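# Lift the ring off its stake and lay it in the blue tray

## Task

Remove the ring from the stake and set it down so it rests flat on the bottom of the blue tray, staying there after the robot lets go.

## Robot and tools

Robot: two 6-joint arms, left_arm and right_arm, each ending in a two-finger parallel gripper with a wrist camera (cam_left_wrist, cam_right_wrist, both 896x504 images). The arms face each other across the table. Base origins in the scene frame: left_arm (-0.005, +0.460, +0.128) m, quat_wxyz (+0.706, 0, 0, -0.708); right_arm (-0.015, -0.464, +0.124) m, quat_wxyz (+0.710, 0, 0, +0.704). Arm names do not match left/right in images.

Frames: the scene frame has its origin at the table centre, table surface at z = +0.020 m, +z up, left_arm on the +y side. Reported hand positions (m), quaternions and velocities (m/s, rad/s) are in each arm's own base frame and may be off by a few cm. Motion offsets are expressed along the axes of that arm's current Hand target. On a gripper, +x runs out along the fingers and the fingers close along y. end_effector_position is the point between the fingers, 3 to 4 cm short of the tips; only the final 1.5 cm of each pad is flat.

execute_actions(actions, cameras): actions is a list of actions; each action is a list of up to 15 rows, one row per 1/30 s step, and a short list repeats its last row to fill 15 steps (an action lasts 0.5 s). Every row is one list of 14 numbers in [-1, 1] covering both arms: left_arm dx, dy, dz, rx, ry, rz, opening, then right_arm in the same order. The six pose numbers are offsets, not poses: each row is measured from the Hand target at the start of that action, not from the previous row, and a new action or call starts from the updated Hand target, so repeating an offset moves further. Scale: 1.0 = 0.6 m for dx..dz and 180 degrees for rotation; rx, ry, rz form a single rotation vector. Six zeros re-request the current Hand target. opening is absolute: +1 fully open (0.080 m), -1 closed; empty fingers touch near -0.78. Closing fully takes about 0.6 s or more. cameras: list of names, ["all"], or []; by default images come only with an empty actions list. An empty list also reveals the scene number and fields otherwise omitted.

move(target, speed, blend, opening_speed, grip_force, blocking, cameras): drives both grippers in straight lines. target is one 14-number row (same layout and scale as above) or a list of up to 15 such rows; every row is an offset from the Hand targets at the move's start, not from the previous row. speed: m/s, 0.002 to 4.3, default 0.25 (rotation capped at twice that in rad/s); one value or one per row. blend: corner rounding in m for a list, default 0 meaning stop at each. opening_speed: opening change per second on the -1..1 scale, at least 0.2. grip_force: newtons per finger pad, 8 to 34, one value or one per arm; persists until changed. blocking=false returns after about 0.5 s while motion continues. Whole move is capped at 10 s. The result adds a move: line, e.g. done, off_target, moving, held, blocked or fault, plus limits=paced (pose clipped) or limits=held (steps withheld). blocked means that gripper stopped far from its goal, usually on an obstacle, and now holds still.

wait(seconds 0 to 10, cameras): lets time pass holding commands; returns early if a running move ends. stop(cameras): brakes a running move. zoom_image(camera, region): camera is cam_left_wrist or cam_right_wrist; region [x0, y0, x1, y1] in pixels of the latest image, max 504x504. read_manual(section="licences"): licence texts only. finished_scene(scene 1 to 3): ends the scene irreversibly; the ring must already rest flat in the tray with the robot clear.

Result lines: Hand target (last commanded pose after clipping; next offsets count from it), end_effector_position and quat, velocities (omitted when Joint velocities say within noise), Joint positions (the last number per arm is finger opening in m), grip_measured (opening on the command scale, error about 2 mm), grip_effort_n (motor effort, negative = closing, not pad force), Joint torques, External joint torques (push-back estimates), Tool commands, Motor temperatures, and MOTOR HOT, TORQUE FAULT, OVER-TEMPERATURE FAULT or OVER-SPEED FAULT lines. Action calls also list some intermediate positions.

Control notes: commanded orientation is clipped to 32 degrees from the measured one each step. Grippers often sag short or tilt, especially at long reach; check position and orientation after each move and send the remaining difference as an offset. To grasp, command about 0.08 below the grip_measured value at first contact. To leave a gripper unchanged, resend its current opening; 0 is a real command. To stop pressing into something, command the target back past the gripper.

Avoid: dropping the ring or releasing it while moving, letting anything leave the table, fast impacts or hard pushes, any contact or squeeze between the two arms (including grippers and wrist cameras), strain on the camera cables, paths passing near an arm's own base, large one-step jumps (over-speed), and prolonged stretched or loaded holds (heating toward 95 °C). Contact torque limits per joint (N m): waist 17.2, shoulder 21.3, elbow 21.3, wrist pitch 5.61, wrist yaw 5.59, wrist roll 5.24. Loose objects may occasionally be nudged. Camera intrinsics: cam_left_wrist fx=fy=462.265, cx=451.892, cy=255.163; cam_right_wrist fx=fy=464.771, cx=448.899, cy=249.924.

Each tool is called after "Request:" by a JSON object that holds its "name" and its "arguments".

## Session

Request:
{"name": "execute_actions", "arguments": {"actions": []}}

Scene clock: 0.00 s.
left_arm: end_effector_position=(+0.3537, -0.0803, +0.1256) grip_measured=+1.000 grip_effort_n=n/a end_effector_quat_wxyz=(+0.442, +0.611, +0.411, -0.513) | right_arm: end_effector_position=(+0.0115, -0.3654, +0.1549) grip_measured=+1.000 grip_effort_n=n/a end_effector_quat_wxyz=(-0.181, -0.586, -0.016, +0.790)
Joint positions: left_arm=[-0.257 1.819 1.508 -1.141 -0.081 1.592 0.08] | right_arm=[-1.422 1.725 1.47 -1.076 0.29 1.4 0.08]
Joint velocities: within noise
Joint torques (N m): no reading
External joint torques (N m): no reading
Motor temperatures (°C): left_arm=[29 31 31 30 32 31] | right_arm=[28 30 28 31 29 32]
Heat: left arm: hottest wrist yaw 32 °C (+0.0 °C/min); right arm: hottest wrist roll 32 °C (+0.0 °C/min).
Hand target: left_arm +0.3538, -0.0803, +0.1258; +0.442, +0.611, +0.410, -0.513 | right_arm +0.0115, -0.3659, +0.1565; -0.183, -0.585, -0.014, +0.790
Tool commands: left_gripper/opening=+1.0 right_gripper/opening=+1.0

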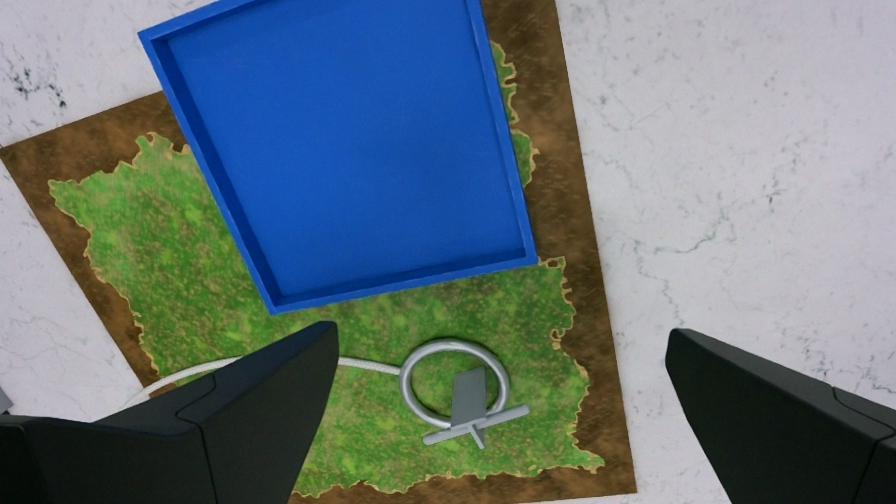

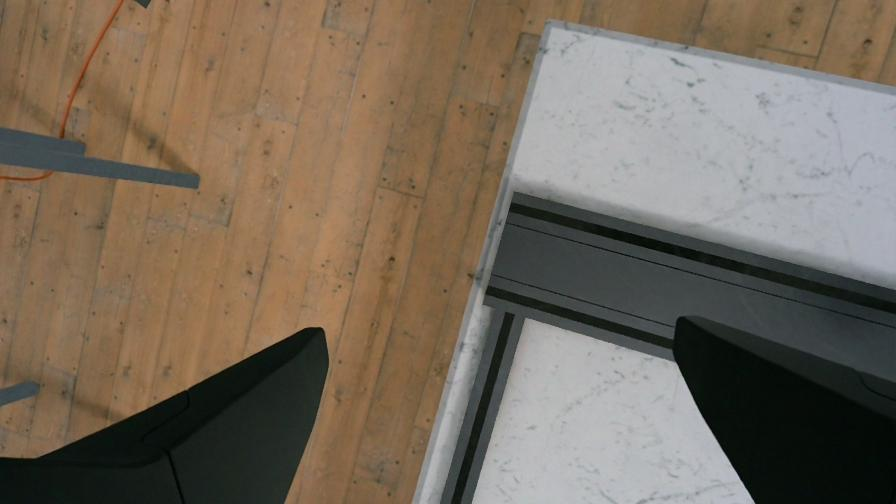

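Request:
{"name": "move", "arguments": {"target": [0.183,0.012,-0.36,-0.589,-0.022,0,-0.2,-0.2125,-0.293,-0.475,-0.693,0.031,0.550,1], "cameras": ["all"]}}

Request:
{"name": "zoom_image", "arguments": {"camera": "cam_right_wrist", "region": [400, 130, 650, 330]}}

Scene clock: 31.67 s.
left_arm: end_effector_position=(+0.4307, +0.1302, +0.0396) grip_measured=-0.196 grip_effort_n=-20.2 end_effector_quat_wxyz=(+0.766, +0.002, +0.642, +0.001) | right_arm: end_effector_position=(+0.2485, -0.0994, +0.1449) grip_measured=+1.000 grip_effort_n=-0.7 end_effector_quat_wxyz=(+0.964, +0.008, +0.267, -0.002)
Joint positions: left_arm=[0.31 2.175 1.669 -0.896 0.048 0.307 0.026] | right_arm=[-0.693 0.889 0.471 -0.244 -0.58 -0.388 0.08]
Joint torques (N m): left_arm=[0.01 -7.82 6.2 0.69 0.2 -0.13] | right_arm=[0.23 -1.33 6.97 1.99 -0.44 -0.2]
External joint torques (N m): left_arm=[0.09 2.42 0.35 0.07 0.16 -0.13] | right_arm=[0.23 0.55 0.41 0.59 -0.22 -0.2]
Motor temperatures (°C): left_arm=[29 36 33 31 32 31] | right_arm=[28 35 31 32 29 32]
Heat: left arm: hottest shoulder 36 °C (+9.5 °C/min); right arm: hottest shoulder 35 °C (+9.5 °C/min).
Hand target: left_arm +0.4327, +0.1305, +0.0358; +0.766, -0.001, +0.643, +0.001 | right_arm +0.2515, -0.1000, +0.1514; +0.966, +0.000, +0.260, +0.001
Off the commanded pose: left_arm 0.004 m, 0 deg | right_arm 0.007 m, 1 deg.
move: done

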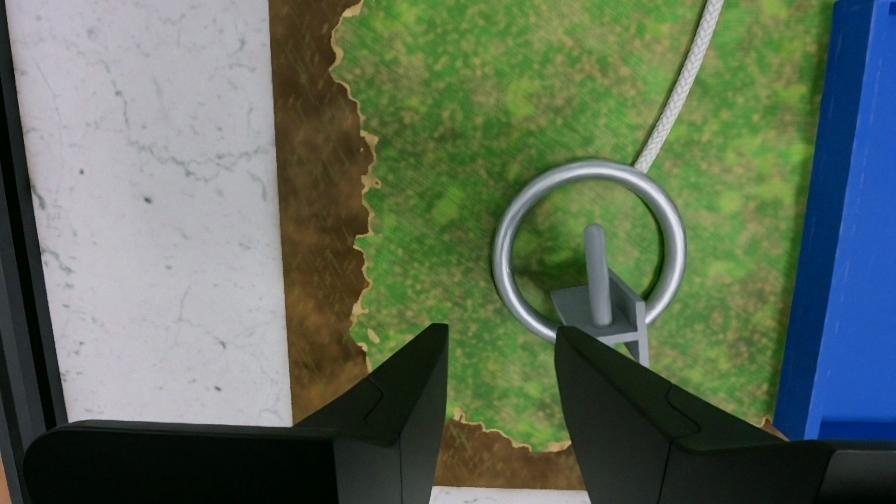

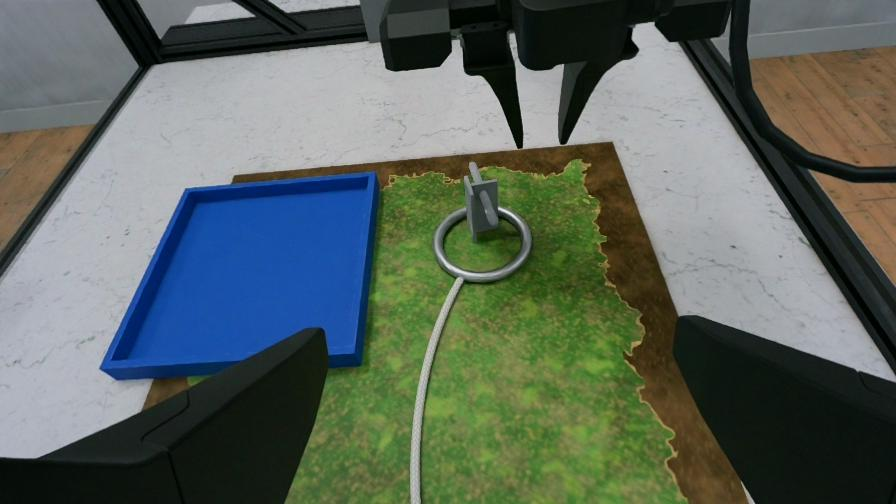

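Scaled by 2.016 from the camera's 896x504 image, which has a finer 1280x720 frame.

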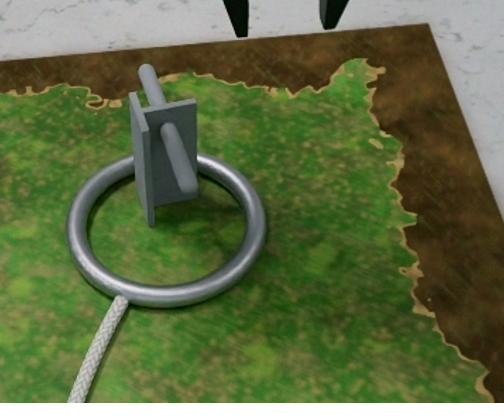

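Request:
{"name": "move", "arguments": {"target": [0.1722,-0.006,-0.039,0,0,0,-0.2,0,0,0,0,0,0,1], "cameras": ["all"], "speed": 0.12}}

Scene clock: 55.93 s.
left_arm: end_effector_position=(+0.4295, +0.1300, -0.0625) grip_measured=-0.197 grip_effort_n=-18.4 end_effector_quat_wxyz=(+0.769, +0.002, +0.639, +0.004) | right_arm: end_effector_position=(+0.2486, -0.0993, +0.1449) grip_measured=+1.000 grip_effort_n=-0.7 end_effector_quat_wxyz=(+0.964, +0.007, +0.267, -0.002)
Joint positions: left_arm=[0.31 2.331 1.489 -0.55 0.047 0.302 0.026] | right_arm=[-0.693 0.889 0.471 -0.244 -0.58 -0.388 0.08]
Joint torques (N m): left_arm=[-0.33 -7.91 4 0.95 0.21 -0.11] | right_arm=[0.2 -1.37 6.98 1.97 -0.46 -0.18]
External joint torques (N m): left_arm=[-0.4 2.59 -1.17 0.3 0.18 -0.11] | right_arm=[0.22 0.55 0.34 0.54 -0.23 -0.18]
Heat: left arm: hottest shoulder 38 °C (+7.5 °C/min); right arm: hottest elbow 35 °C (+7.5 °C/min).
Hand target: left_arm +0.4275, +0.1268, -0.0700; +0.766, -0.001, +0.643, +0.001 | right_arm +0.2515, -0.0999, +0.1513; +0.966, -0.001, +0.260, +0.001
Off the commanded pose: left_arm 0.008 m, 1 deg | right_arm 0.007 m, 1 deg.
move: done

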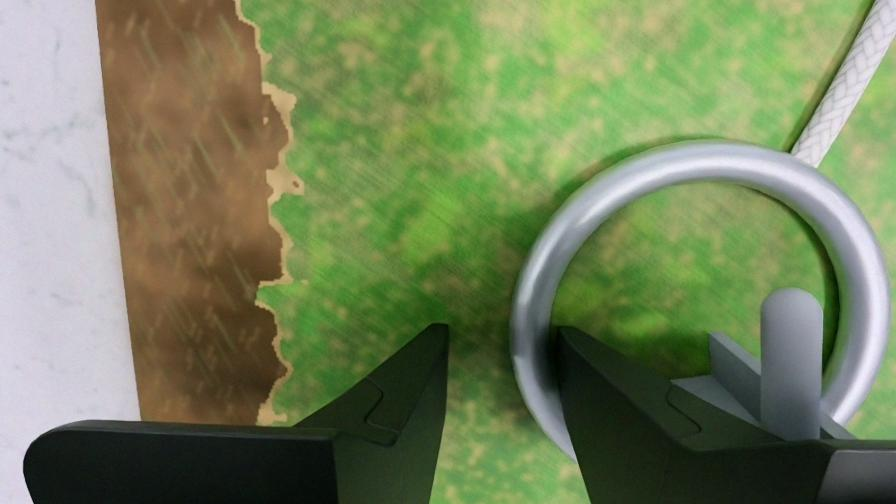

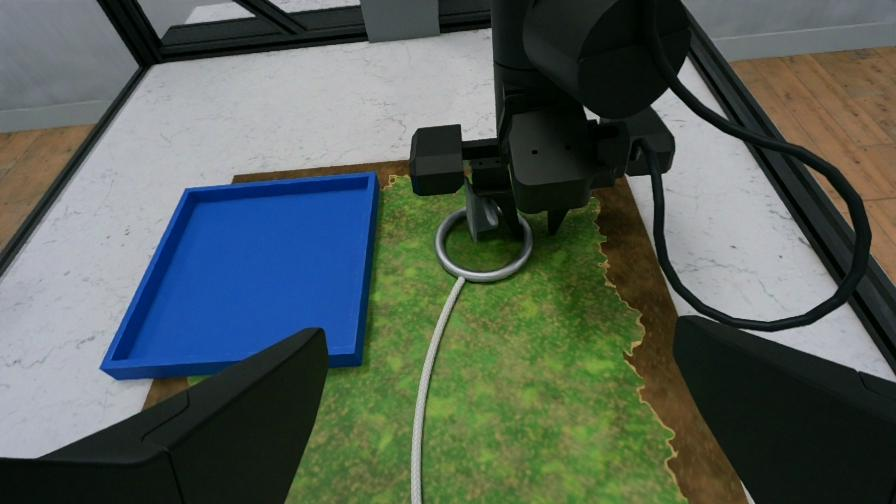

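Request:
{"name": "move", "arguments": {"target": [[0,-0.010,0,0,0,0,-0.2,0,0,0,0,0,0,1],[0,-0.010,0,0,0,0,-0.9,0,0,0,0,0,0,1],[-0.0258,-0.01,0.008,0,0,0,-0.9,0,0,0,0,0,0,1],[-0.037,-0.01,-0.018,0,-0.167,0,-0.9,0,0,0,0,0,0,1],[-0.0665,-0.01,-0.0128,0,-0.167,0,-0.9,0,0,0,0,0,0,1]], "cameras": ["all"], "speed": 0.12, "opening_speed": 1}}

Request:
{"name": "zoom_image", "arguments": {"camera": "cam_right_wrist", "region": [400, 130, 650, 330]}}

Scene clock: 82.27 s.
left_arm: end_effector_position=(+0.4090, +0.1206, -0.0423) grip_measured=-0.619 grip_effort_n=-83.5 end_effector_quat_wxyz=(+0.901, -0.002, +0.434, +0.002) | right_arm: end_effector_position=(+0.2486, -0.0993, +0.1449) grip_measured=+1.000 grip_effort_n=-0.7 end_effector_quat_wxyz=(+0.964, +0.007, +0.267, -0.002)
Joint positions: left_arm=[0.365 2.081 0.898 0.251 0.224 0.285 0.007] | right_arm=[-0.693 0.889 0.471 -0.244 -0.58 -0.388 0.08]
Joint torques (N m): left_arm=[-0.13 -10.31 4.14 1.27 0.35 -0.11] | right_arm=[0.25 -1.38 6.96 1.97 -0.47 -0.2]
External joint torques (N m): left_arm=[-0.17 -1.97 -0.44 -0.03 0.23 -0.11] | right_arm=[0.26 0.53 0.36 0.55 -0.25 -0.2]
Motor temperatures (°C): left_arm=[29 41 33 32 32 31] | right_arm=[28 31 37 33 29 32]
Heat: left arm: hottest shoulder 41 °C (+5.1 °C/min); right arm: hottest elbow 37 °C (+7.1 °C/min).
Hand target: left_arm +0.4131, +0.1207, -0.0319; +0.906, -0.001, +0.423, +0.001 | right_arm +0.2515, -0.0999, +0.1513; +0.966, -0.001, +0.260, +0.001
Off the commanded pose: left_arm 0.011 m, 1 deg | right_arm 0.007 m, 1 deg.
move: off_target (left_arm); target 2's new opening was sent with left_arm's hand 0.010 m and 1 deg from that target

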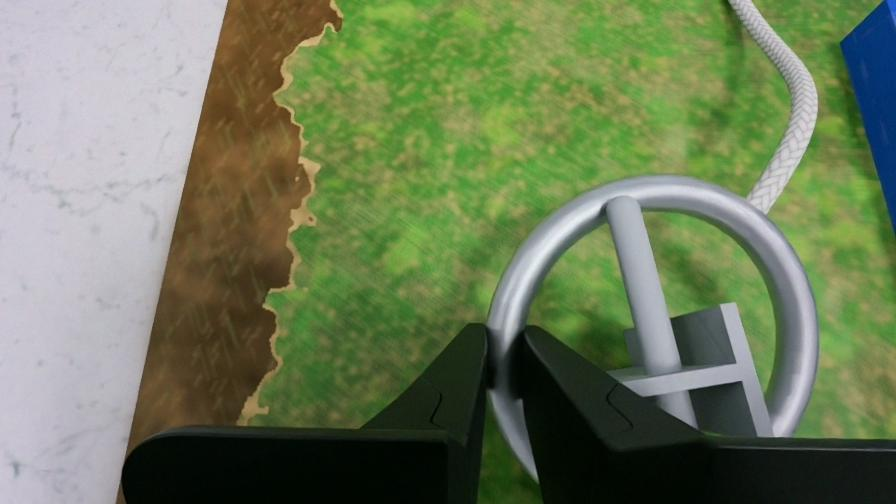

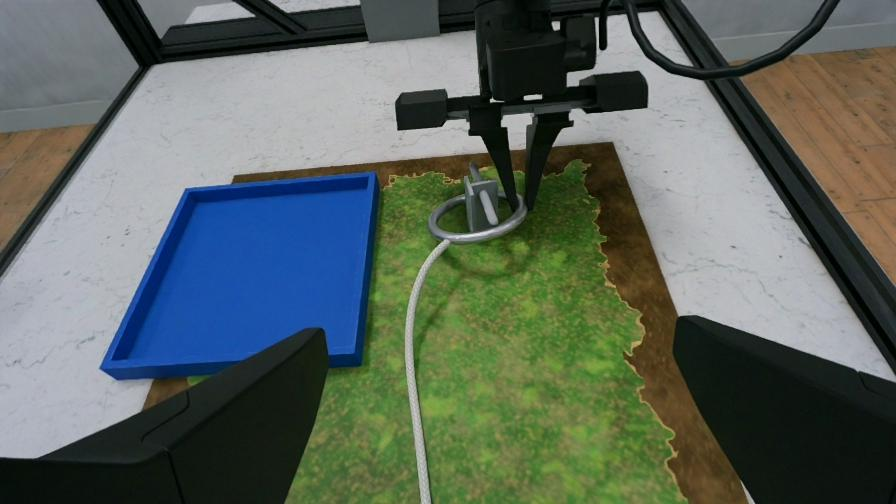

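Scaled by 2.016 from the camera's 896x504 image, which has a finer 1280x720 frame.

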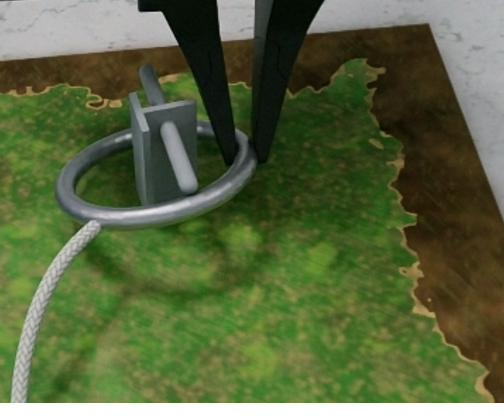

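Request:
{"name": "move", "arguments": {"target": [[0.0405,0,-0.004,0,0,0,-0.9,0,0,0,0,0,0,1],[0.01,0,0.022,0,0,0,-0.9,0,0,0,0,0,0,1]], "cameras": ["all"], "speed": 0.08}}

Request:
{"name": "zoom_image", "arguments": {"camera": "cam_right_wrist", "region": [400, 130, 650, 330]}}

Scene clock: 95.87 s.
left_arm: end_effector_position=(+0.4216, +0.1196, -0.0375) grip_measured=-0.619 grip_effort_n=-83.5 end_effector_quat_wxyz=(+0.901, -0.003, +0.433, -0.001) | right_arm: end_effector_position=(+0.2486, -0.0993, +0.1449) grip_measured=+1.000 grip_effort_n=-0.7 end_effector_quat_wxyz=(+0.964, +0.007, +0.267, -0.002)
Joint positions: left_arm=[0.352 2.095 0.953 0.214 0.221 0.274 0.007] | right_arm=[-0.693 0.889 0.471 -0.244 -0.58 -0.388 0.08]
Joint torques (N m): left_arm=[-0.12 -9.77 5.12 1.19 0.13 -0.11] | right_arm=[0.17 -1.48 6.97 1.95 -0.44 -0.19]
External joint torques (N m): left_arm=[-0.17 -1.19 0.41 -0.1 0.02 -0.11] | right_arm=[0.14 0.37 0.49 0.57 -0.21 -0.19]
Heat: left arm: hottest shoulder 41 °C (+5.0 °C/min); right arm: hottest elbow 37 °C (+5.0 °C/min).
Hand target: left_arm +0.4270, +0.1209, -0.0281; +0.906, -0.001, +0.423, +0.001 | right_arm +0.2515, -0.0999, +0.1513; +0.966, -0.001, +0.260, +0.001
Off the commanded pose: left_arm 0.011 m, 1 deg | right_arm 0.007 m, 1 deg.
move: off_target (left_arm)

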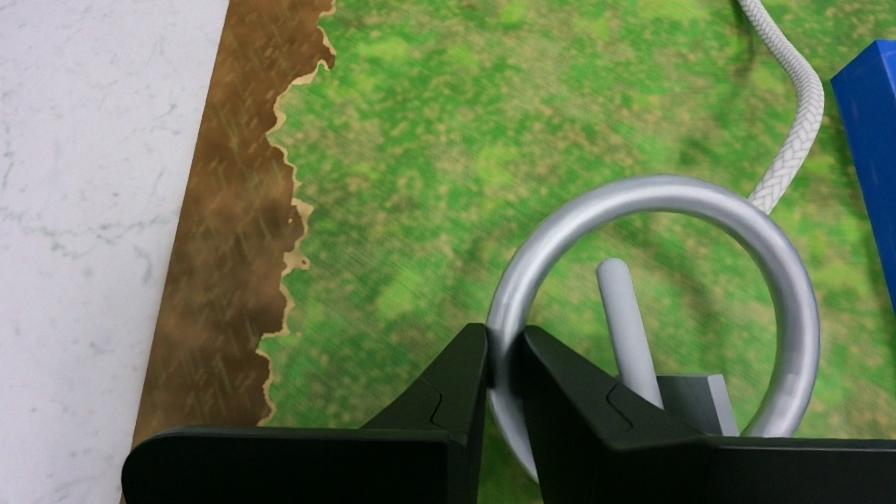

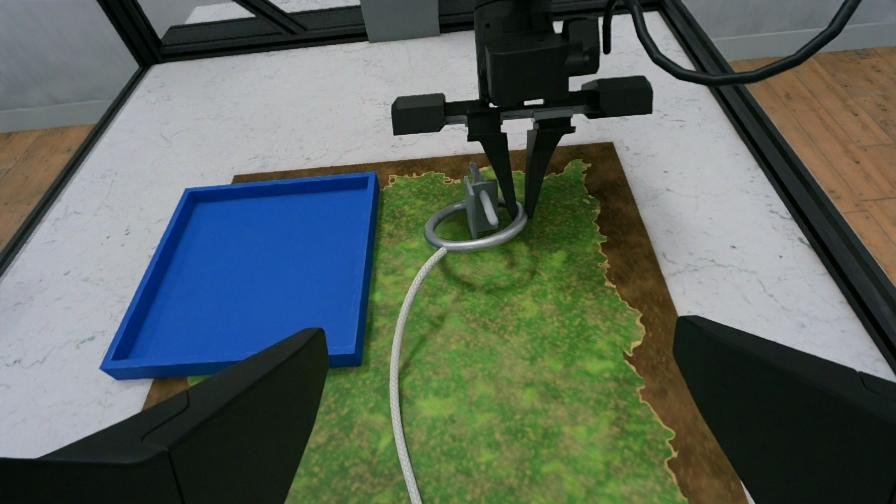

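Scaled by 2.016 from the camera's 896x504 image, which has a finer 1280x720 frame.

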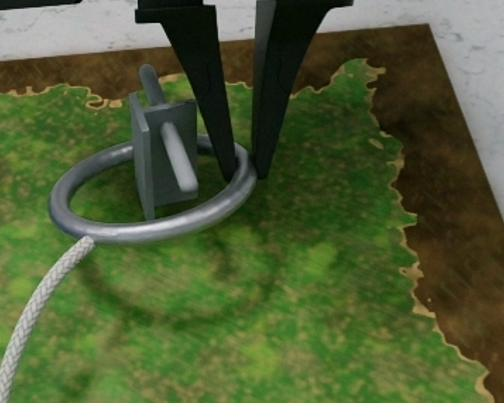

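Request:
{"name": "move", "arguments": {"target": [-0.023,0,0.0193,0,0,0,-0.9,0,0,0,0,0,0,1], "cameras": ["all"], "speed": 0.08}}

Request:
{"name": "zoom_image", "arguments": {"camera": "cam_right_wrist", "region": [400, 130, 650, 330]}}

Scene clock: 103.10 s.
left_arm: end_effector_position=(+0.4212, +0.1195, -0.0206) grip_measured=-0.619 grip_effort_n=-83.5 end_effector_quat_wxyz=(+0.901, -0.004, +0.435, -0.001) | right_arm: end_effector_position=(+0.2486, -0.0993, +0.1449) grip_measured=+1.000 grip_effort_n=-0.7 end_effector_quat_wxyz=(+0.964, +0.007, +0.267, -0.002)
Joint positions: left_arm=[0.352 2.041 0.964 0.146 0.221 0.274 0.007] | right_arm=[-0.693 0.889 0.471 -0.244 -0.58 -0.388 0.08]
Joint torques (N m): left_arm=[-0.14 -9.79 5.57 1.18 0.14 -0.11] | right_arm=[0.13 -1.36 7.01 1.96 -0.45 -0.2]
External joint torques (N m): left_arm=[-0.15 -1.44 0.72 -0.07 0.02 -0.11] | right_arm=[0.14 0.52 0.45 0.56 -0.23 -0.21]
Heat: left arm: hottest shoulder 43 °C (+6.1 °C/min); right arm: hottest elbow 38 °C (+5.1 °C/min).
Hand target: left_arm +0.4269, +0.1209, -0.0101; +0.906, -0.001, +0.423, +0.001 | right_arm +0.2515, -0.0999, +0.1513; +0.966, -0.001, +0.260, +0.001
Off the commanded pose: left_arm 0.012 m, 2 deg | right_arm 0.007 m, 1 deg.
move: off_target (left_arm)

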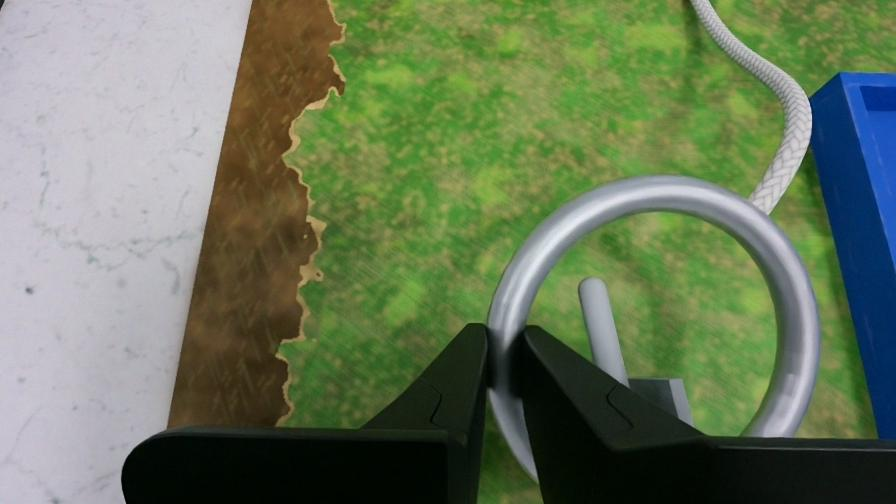

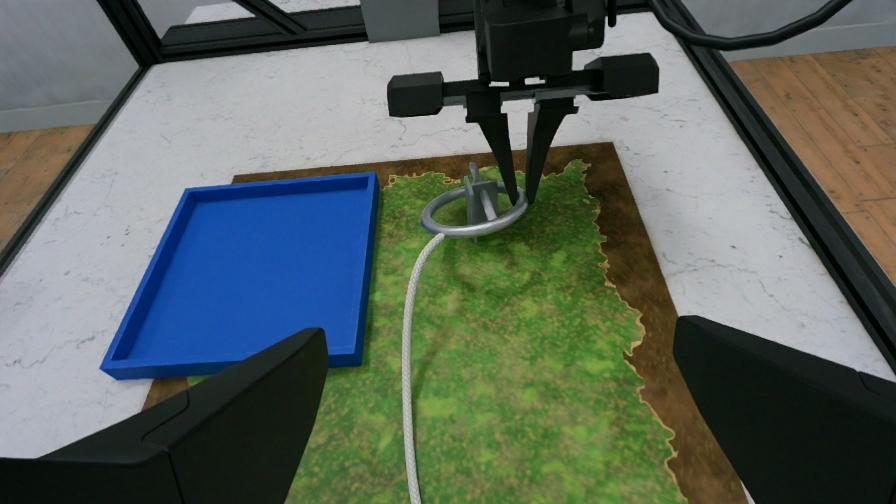

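Scaled by 2.016 from the camera's 896x504 image, which has a finer 1280x720 frame.

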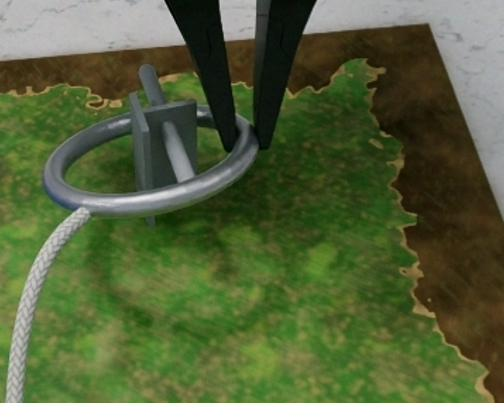

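Request:
{"name": "move", "arguments": {"target": [-0.034,-0.003,-0.052,0,0,0,-0.9,0,0,0,0,0,0,1], "cameras": ["all"], "speed": 0.07}}

Request:
{"name": "zoom_image", "arguments": {"camera": "cam_right_wrist", "region": [400, 130, 650, 330]}}

Scene clock: 126.20 s.
left_arm: end_effector_position=(+0.3883, +0.1186, -0.0210) grip_measured=-0.619 grip_effort_n=-83.5 end_effector_quat_wxyz=(+0.902, -0.004, +0.432, +0.003) | right_arm: end_effector_position=(+0.2486, -0.0993, +0.1449) grip_measured=+1.000 grip_effort_n=-0.7 end_effector_quat_wxyz=(+0.964, +0.007, +0.267, -0.002)
Joint positions: left_arm=[0.383 1.957 0.818 0.211 0.235 0.294 0.007] | right_arm=[-0.693 0.889 0.471 -0.244 -0.58 -0.388 0.08]
Joint torques (N m): left_arm=[0.1 -8.91 3.83 1.61 0.41 0.13] | right_arm=[0.19 -1.45 6.96 1.97 -0.49 -0.19]
External joint torques (N m): left_arm=[0.16 -1.29 -0.86 0.34 0.28 0.12] | right_arm=[0.19 0.43 0.4 0.57 -0.26 -0.19]
Heat: left arm: hottest shoulder 42 °C (+3.0 °C/min); right arm: hottest elbow 38 °C (+2.0 °C/min).
Hand target: left_arm +0.3900, +0.1189, -0.0145; +0.906, -0.001, +0.423, +0.001 | right_arm +0.2515, -0.0999, +0.1513; +0.966, -0.001, +0.260, +0.001
Off the commanded pose: left_arm 0.007 m, 1 deg | right_arm 0.007 m, 1 deg.
move: done

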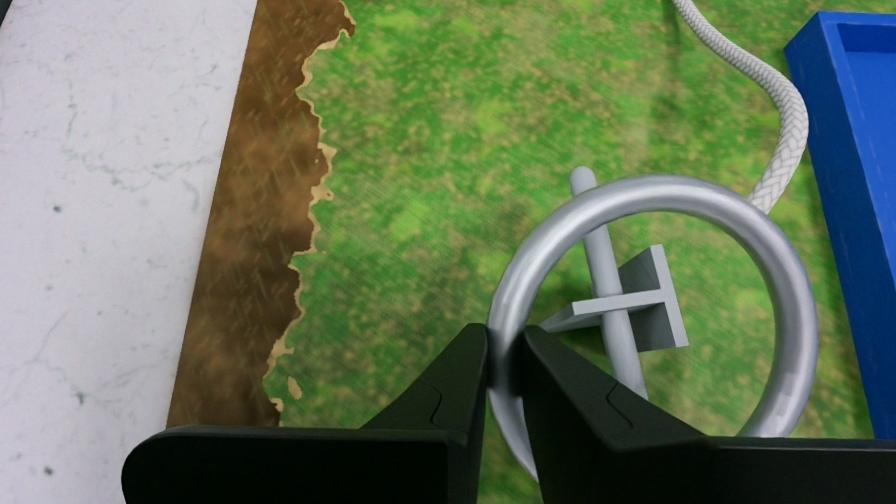

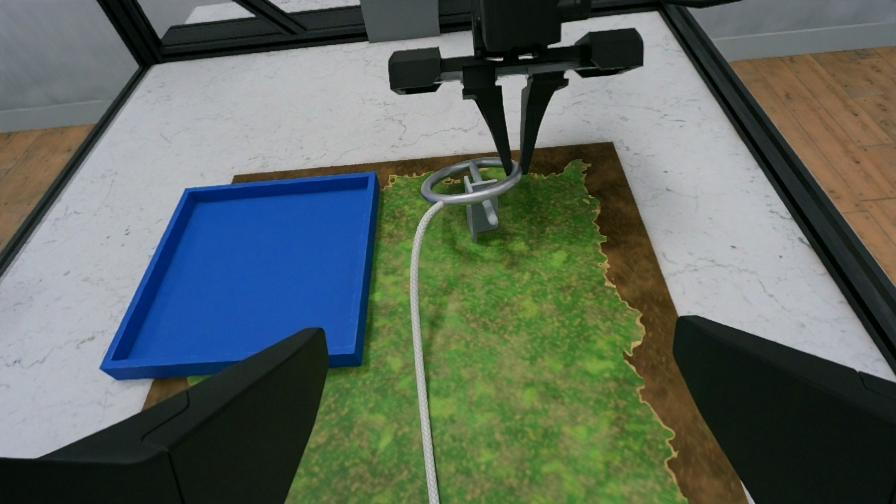

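Scaled by 2.016 from the camera's 896x504 image, which has a finer 1280x720 frame.

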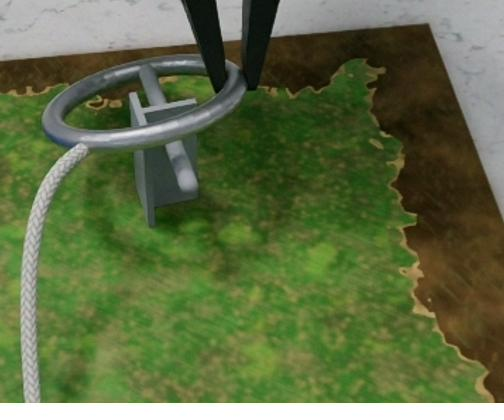

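Request:
{"name": "move", "arguments": {"target": [[-0.012,-0.003,-0.017,0,0,0,-0.9,0,0,0,0,0,0,1],[-0.052,-0.003,0.017,0,0,0,-0.9,0,0,0,0,0,0,1]], "cameras": ["all"], "speed": 0.07}}

Request:
{"name": "zoom_image", "arguments": {"camera": "cam_right_wrist", "region": [400, 100, 650, 300]}}

Scene clock: 134.63 s.
left_arm: end_effector_position=(+0.3733, +0.1155, +0.0071) grip_measured=-0.619 grip_effort_n=-83.5 end_effector_quat_wxyz=(+0.901, -0.005, +0.434, +0.002) | right_arm: end_effector_position=(+0.2486, -0.0993, +0.1449) grip_measured=+1.000 grip_effort_n=-0.7 end_effector_quat_wxyz=(+0.964, +0.007, +0.267, -0.002)
Joint positions: left_arm=[0.392 1.821 0.787 0.098 0.24 0.302 0.007] | right_arm=[-0.693 0.889 0.471 -0.244 -0.58 -0.388 0.08]
Joint torques (N m): left_arm=[0.04 -8.15 5.65 1.19 0.41 0.13] | right_arm=[0.2 -1.43 7 1.98 -0.47 -0.19]
External joint torques (N m): left_arm=[-0.01 -1.08 0.47 -0.1 0.29 0.13] | right_arm=[0.21 0.46 0.44 0.57 -0.24 -0.19]
Heat: left arm: hottest shoulder 42 °C (+2.0 °C/min); right arm: hottest elbow 38 °C (+2.0 °C/min).
Hand target: left_arm +0.3778, +0.1171, +0.0160; +0.906, -0.001, +0.423, +0.001 | right_arm +0.2515, -0.0999, +0.1513; +0.966, -0.001, +0.260, +0.001
Off the commanded pose: left_arm 0.010 m, 2 deg | right_arm 0.007 m, 1 deg.
move: off_target (left_arm)

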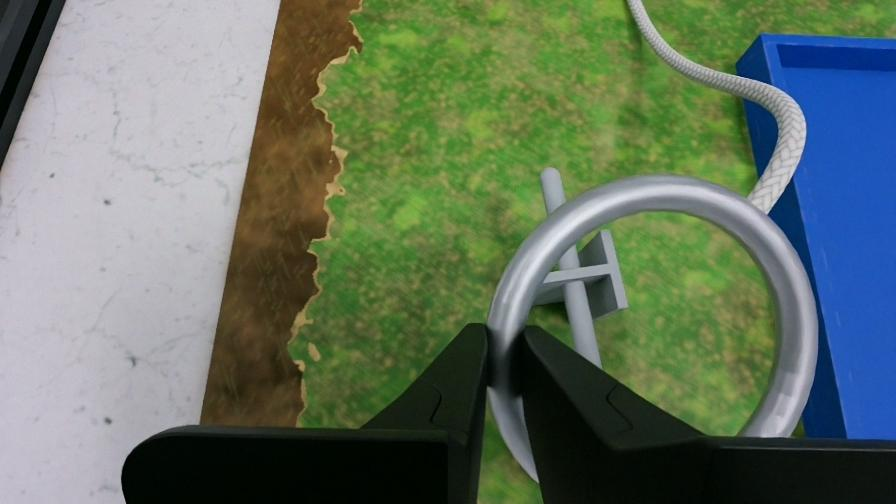

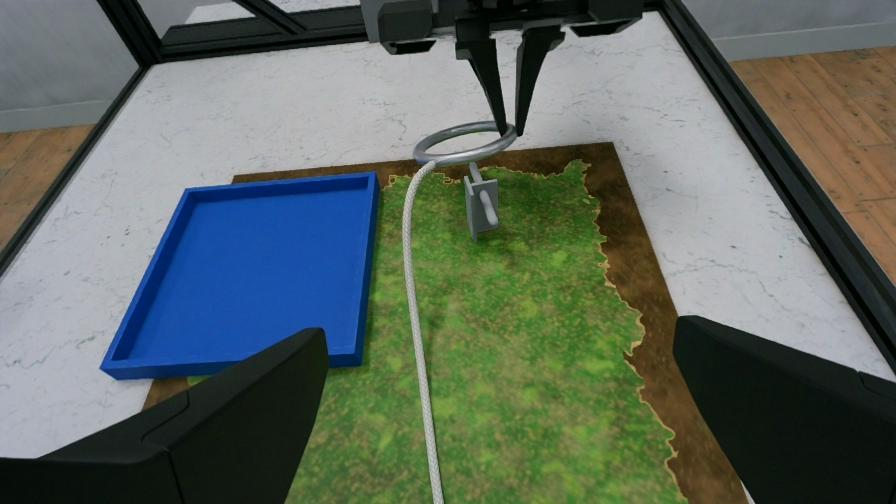

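Scaled by 2.016 from the camera's 896x504 image, which has a finer 1280x720 frame.

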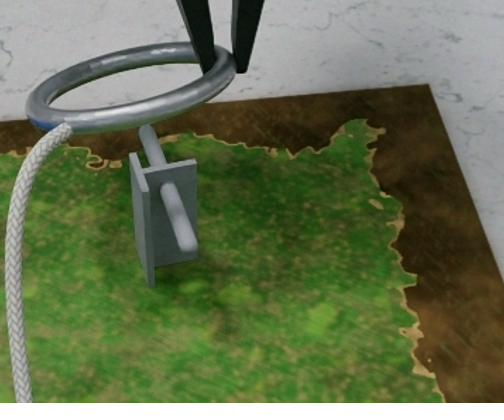

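Request:
{"name": "move", "arguments": {"target": [[-0.0125,-0.167,0.076,0,0.05,0,-0.9,0,0,0,0,0,0,1],[0.044,-0.332,0.063,0,0.167,0,-0.9,0,0,0,0,0,0,1]], "cameras": ["all"], "blend": 0.03}}

Scene clock: 146.00 s.
left_arm: end_effector_position=(+0.4221, -0.0816, +0.0214) grip_measured=-0.619 grip_effort_n=-83.5 end_effector_quat_wxyz=(+0.766, +0.000, +0.643, -0.001) | right_arm: end_effector_position=(+0.2486, -0.0993, +0.1449) grip_measured=+1.000 grip_effort_n=-0.7 end_effector_quat_wxyz=(+0.964, +0.007, +0.267, -0.002)
Joint positions: left_arm=[-0.203 2.121 1.506 -0.785 -0.034 -0.198 0.007] | right_arm=[-0.693 0.889 0.471 -0.244 -0.58 -0.388 0.08]
Joint torques (N m): left_arm=[-0.12 -7.84 6.35 0.36 -0.05 -0.14] | right_arm=[0.24 -1.37 7 1.99 -0.45 -0.2]
External joint torques (N m): left_arm=[-0.14 1.92 0.67 -0.27 0 -0.14] | right_arm=[0.24 0.5 0.48 0.6 -0.23 -0.2]
Heat: left arm: hottest shoulder 42 °C (+1.0 °C/min); right arm: hottest elbow 39 °C (+2.0 °C/min).
Hand target: left_arm +0.4243, -0.0820, +0.0202; +0.766, -0.001, +0.643, +0.001 | right_arm +0.2515, -0.0999, +0.1513; +0.966, -0.001, +0.260, +0.001
Off the commanded pose: left_arm 0.003 m, 0 deg | right_arm 0.007 m, 1 deg.
move: done

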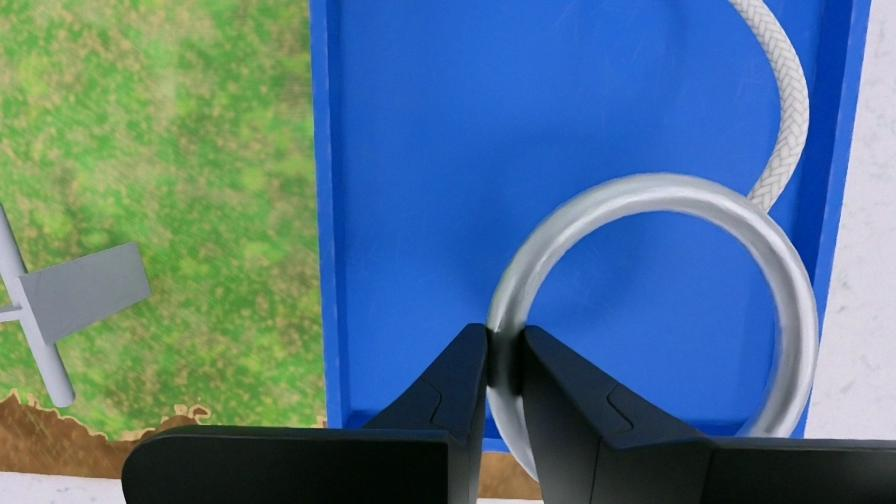

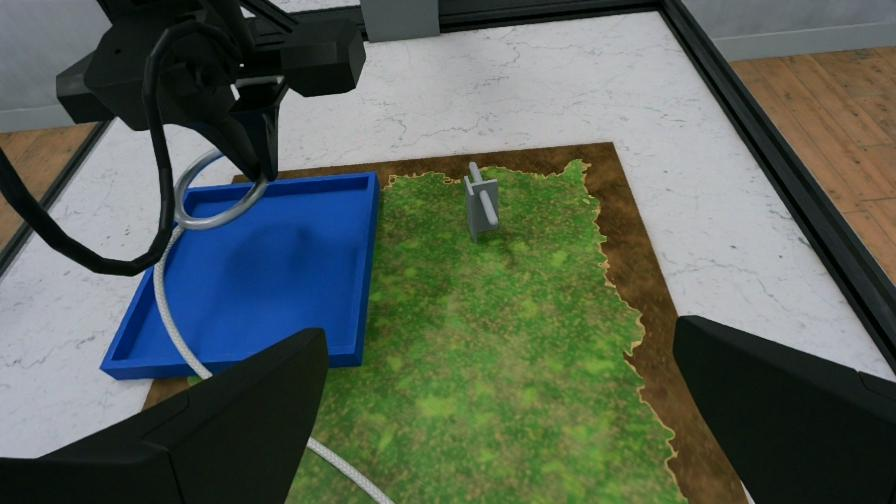

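Request:
{"name": "move", "arguments": {"target": [0.1485,0,0.016,0,0,0,-0.9,0,0,0,0,0,0,1], "cameras": ["all"], "speed": 0.08}}

Request:
{"name": "zoom_image", "arguments": {"camera": "cam_right_wrist", "region": [100, 130, 400, 380]}}

Scene clock: 157.30 s.
left_arm: end_effector_position=(+0.4490, -0.0832, -0.0577) grip_measured=-0.619 grip_effort_n=-83.5 end_effector_quat_wxyz=(+0.769, -0.002, +0.639, +0.000) | right_arm: end_effector_position=(+0.2486, -0.0993, +0.1449) grip_measured=+1.000 grip_effort_n=-0.7 end_effector_quat_wxyz=(+0.964, +0.007, +0.267, -0.002)
Joint positions: left_arm=[-0.194 2.345 1.538 -0.583 -0.033 -0.194 0.007] | right_arm=[-0.693 0.889 0.471 -0.244 -0.58 -0.388 0.08]
Joint torques (N m): left_arm=[0.2 -7.18 5.39 0.93 -0.02 0.08] | right_arm=[0.21 -1.42 6.95 1.98 -0.45 -0.2]
External joint torques (N m): left_arm=[0.17 3.43 0.18 0.29 0.02 0.08] | right_arm=[0.22 0.47 0.37 0.56 -0.23 -0.2]
Heat: left arm: hottest shoulder 43 °C (+1.0 °C/min); right arm: hottest elbow 39 °C (+2.0 °C/min).
Hand target: left_arm +0.4490, -0.0820, -0.0660; +0.766, -0.001, +0.643, +0.001 | right_arm +0.2515, -0.0999, +0.1513; +0.966, -0.001, +0.260, +0.001
Off the commanded pose: left_arm 0.008 m, 1 deg | right_arm 0.007 m, 1 deg.
move: done

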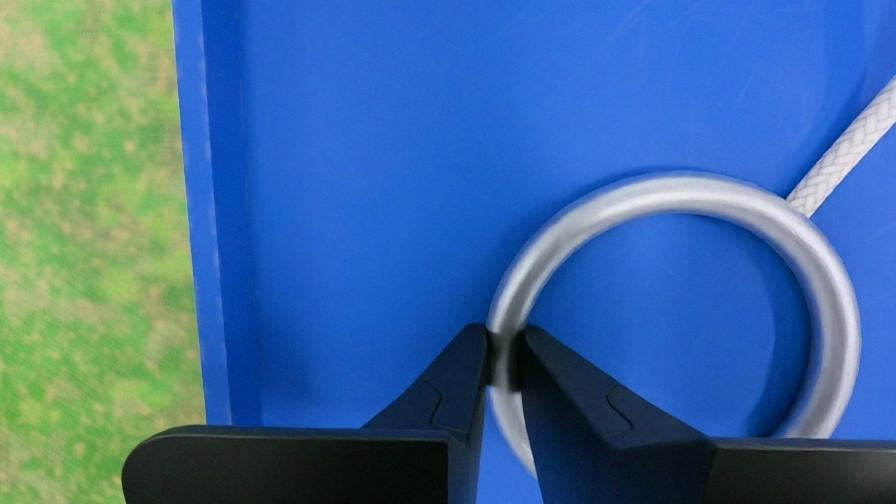

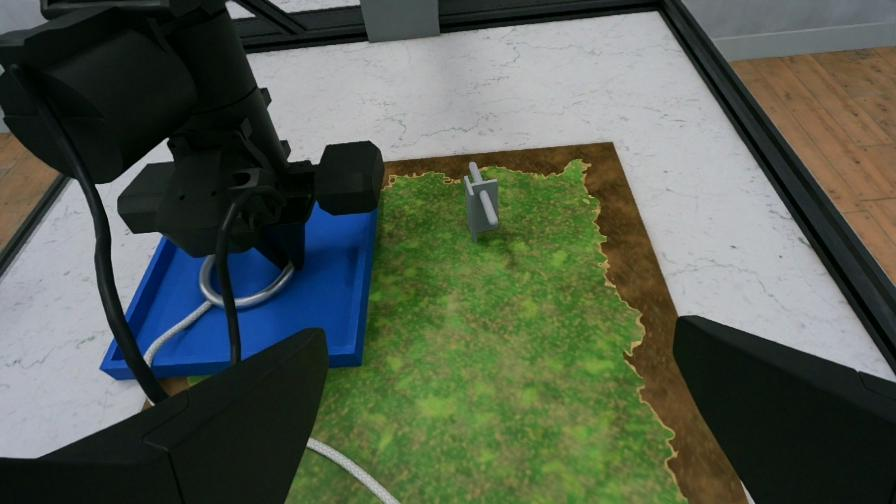

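Scaled by 1.680 from the camera's 896x504 image, which has a finer 1280x720 frame.

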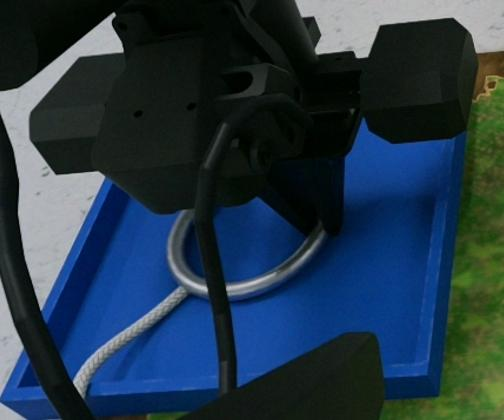

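Request:
{"name": "move", "arguments": {"target": [[0.01,0,0,0,0,0,-0.9,0,0,0,0,0,0,1],[0.01,0,0,0,0,0,-0.25,0,0,0,0,0,0,1],[-0.17,0,0.03,0,0,0,-0.25,0,0,0,0,0,0,1]], "cameras": ["all"], "speed": 0.1, "opening_speed": 0.5}}

Scene clock: 167.10 s.
left_arm: end_effector_position=(+0.4472, -0.0809, +0.0312) grip_measured=-0.254 grip_effort_n=17.4 end_effector_quat_wxyz=(+0.761, +0.000, +0.649, +0.003) | right_arm: end_effector_position=(+0.2486, -0.0993, +0.1449) grip_measured=+1.000 grip_effort_n=-0.7 end_effector_quat_wxyz=(+0.964, +0.007, +0.267, -0.002)
Joint positions: left_arm=[-0.19 2.212 1.697 -0.901 -0.034 -0.193 0.024] | right_arm=[-0.693 0.889 0.471 -0.244 -0.58 -0.388 0.08]
Joint torques (N m): left_arm=[-0.04 -10.88 6.06 0.31 0.02 0.08] | right_arm=[0.19 -1.4 7.02 1.97 -0.45 -0.2]
External joint torques (N m): left_arm=[-0.13 -0.43 0.24 -0.3 0.07 0.08] | right_arm=[0.19 0.49 0.44 0.56 -0.23 -0.2]
Heat: left arm: hottest shoulder 43 °C (+0.0 °C/min); right arm: hottest elbow 39 °C (+1.0 °C/min).
Hand target: left_arm +0.4492, -0.0818, +0.0376; +0.766, -0.001, +0.643, +0.001 | right_arm +0.2515, -0.0999, +0.1513; +0.966, -0.001, +0.260, +0.001
Off the commanded pose: left_arm 0.007 m, 1 deg | right_arm 0.007 m, 1 deg.
move: done; target 2's new opening was sent with left_arm's hand 0.013 m and 1 deg from that target

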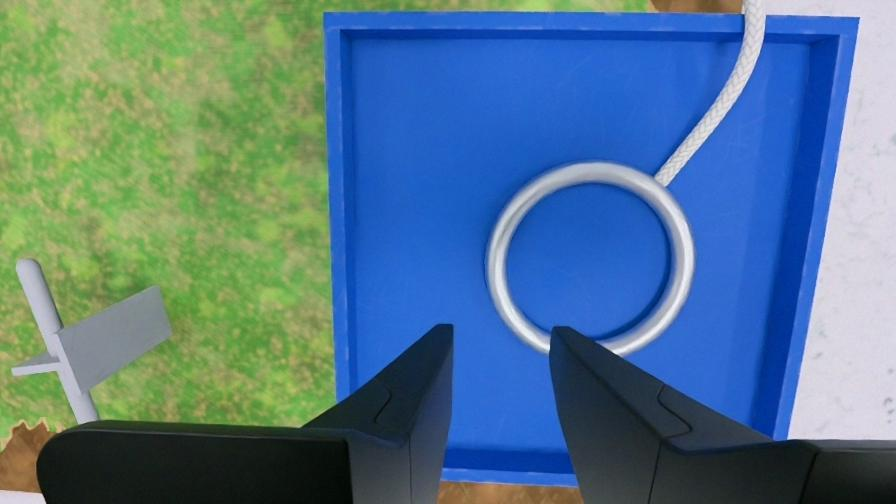

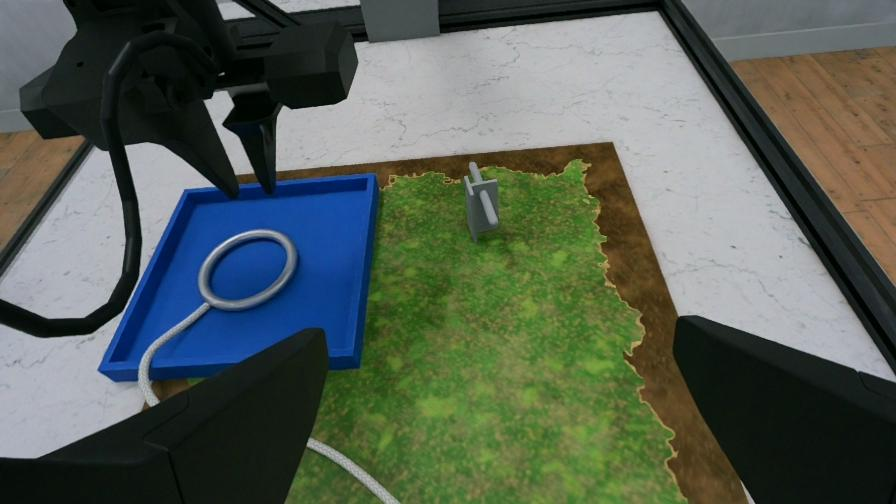

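Request:
{"name": "finished_scene", "arguments": {"scene": 3}}

The scene is finished: the task was done.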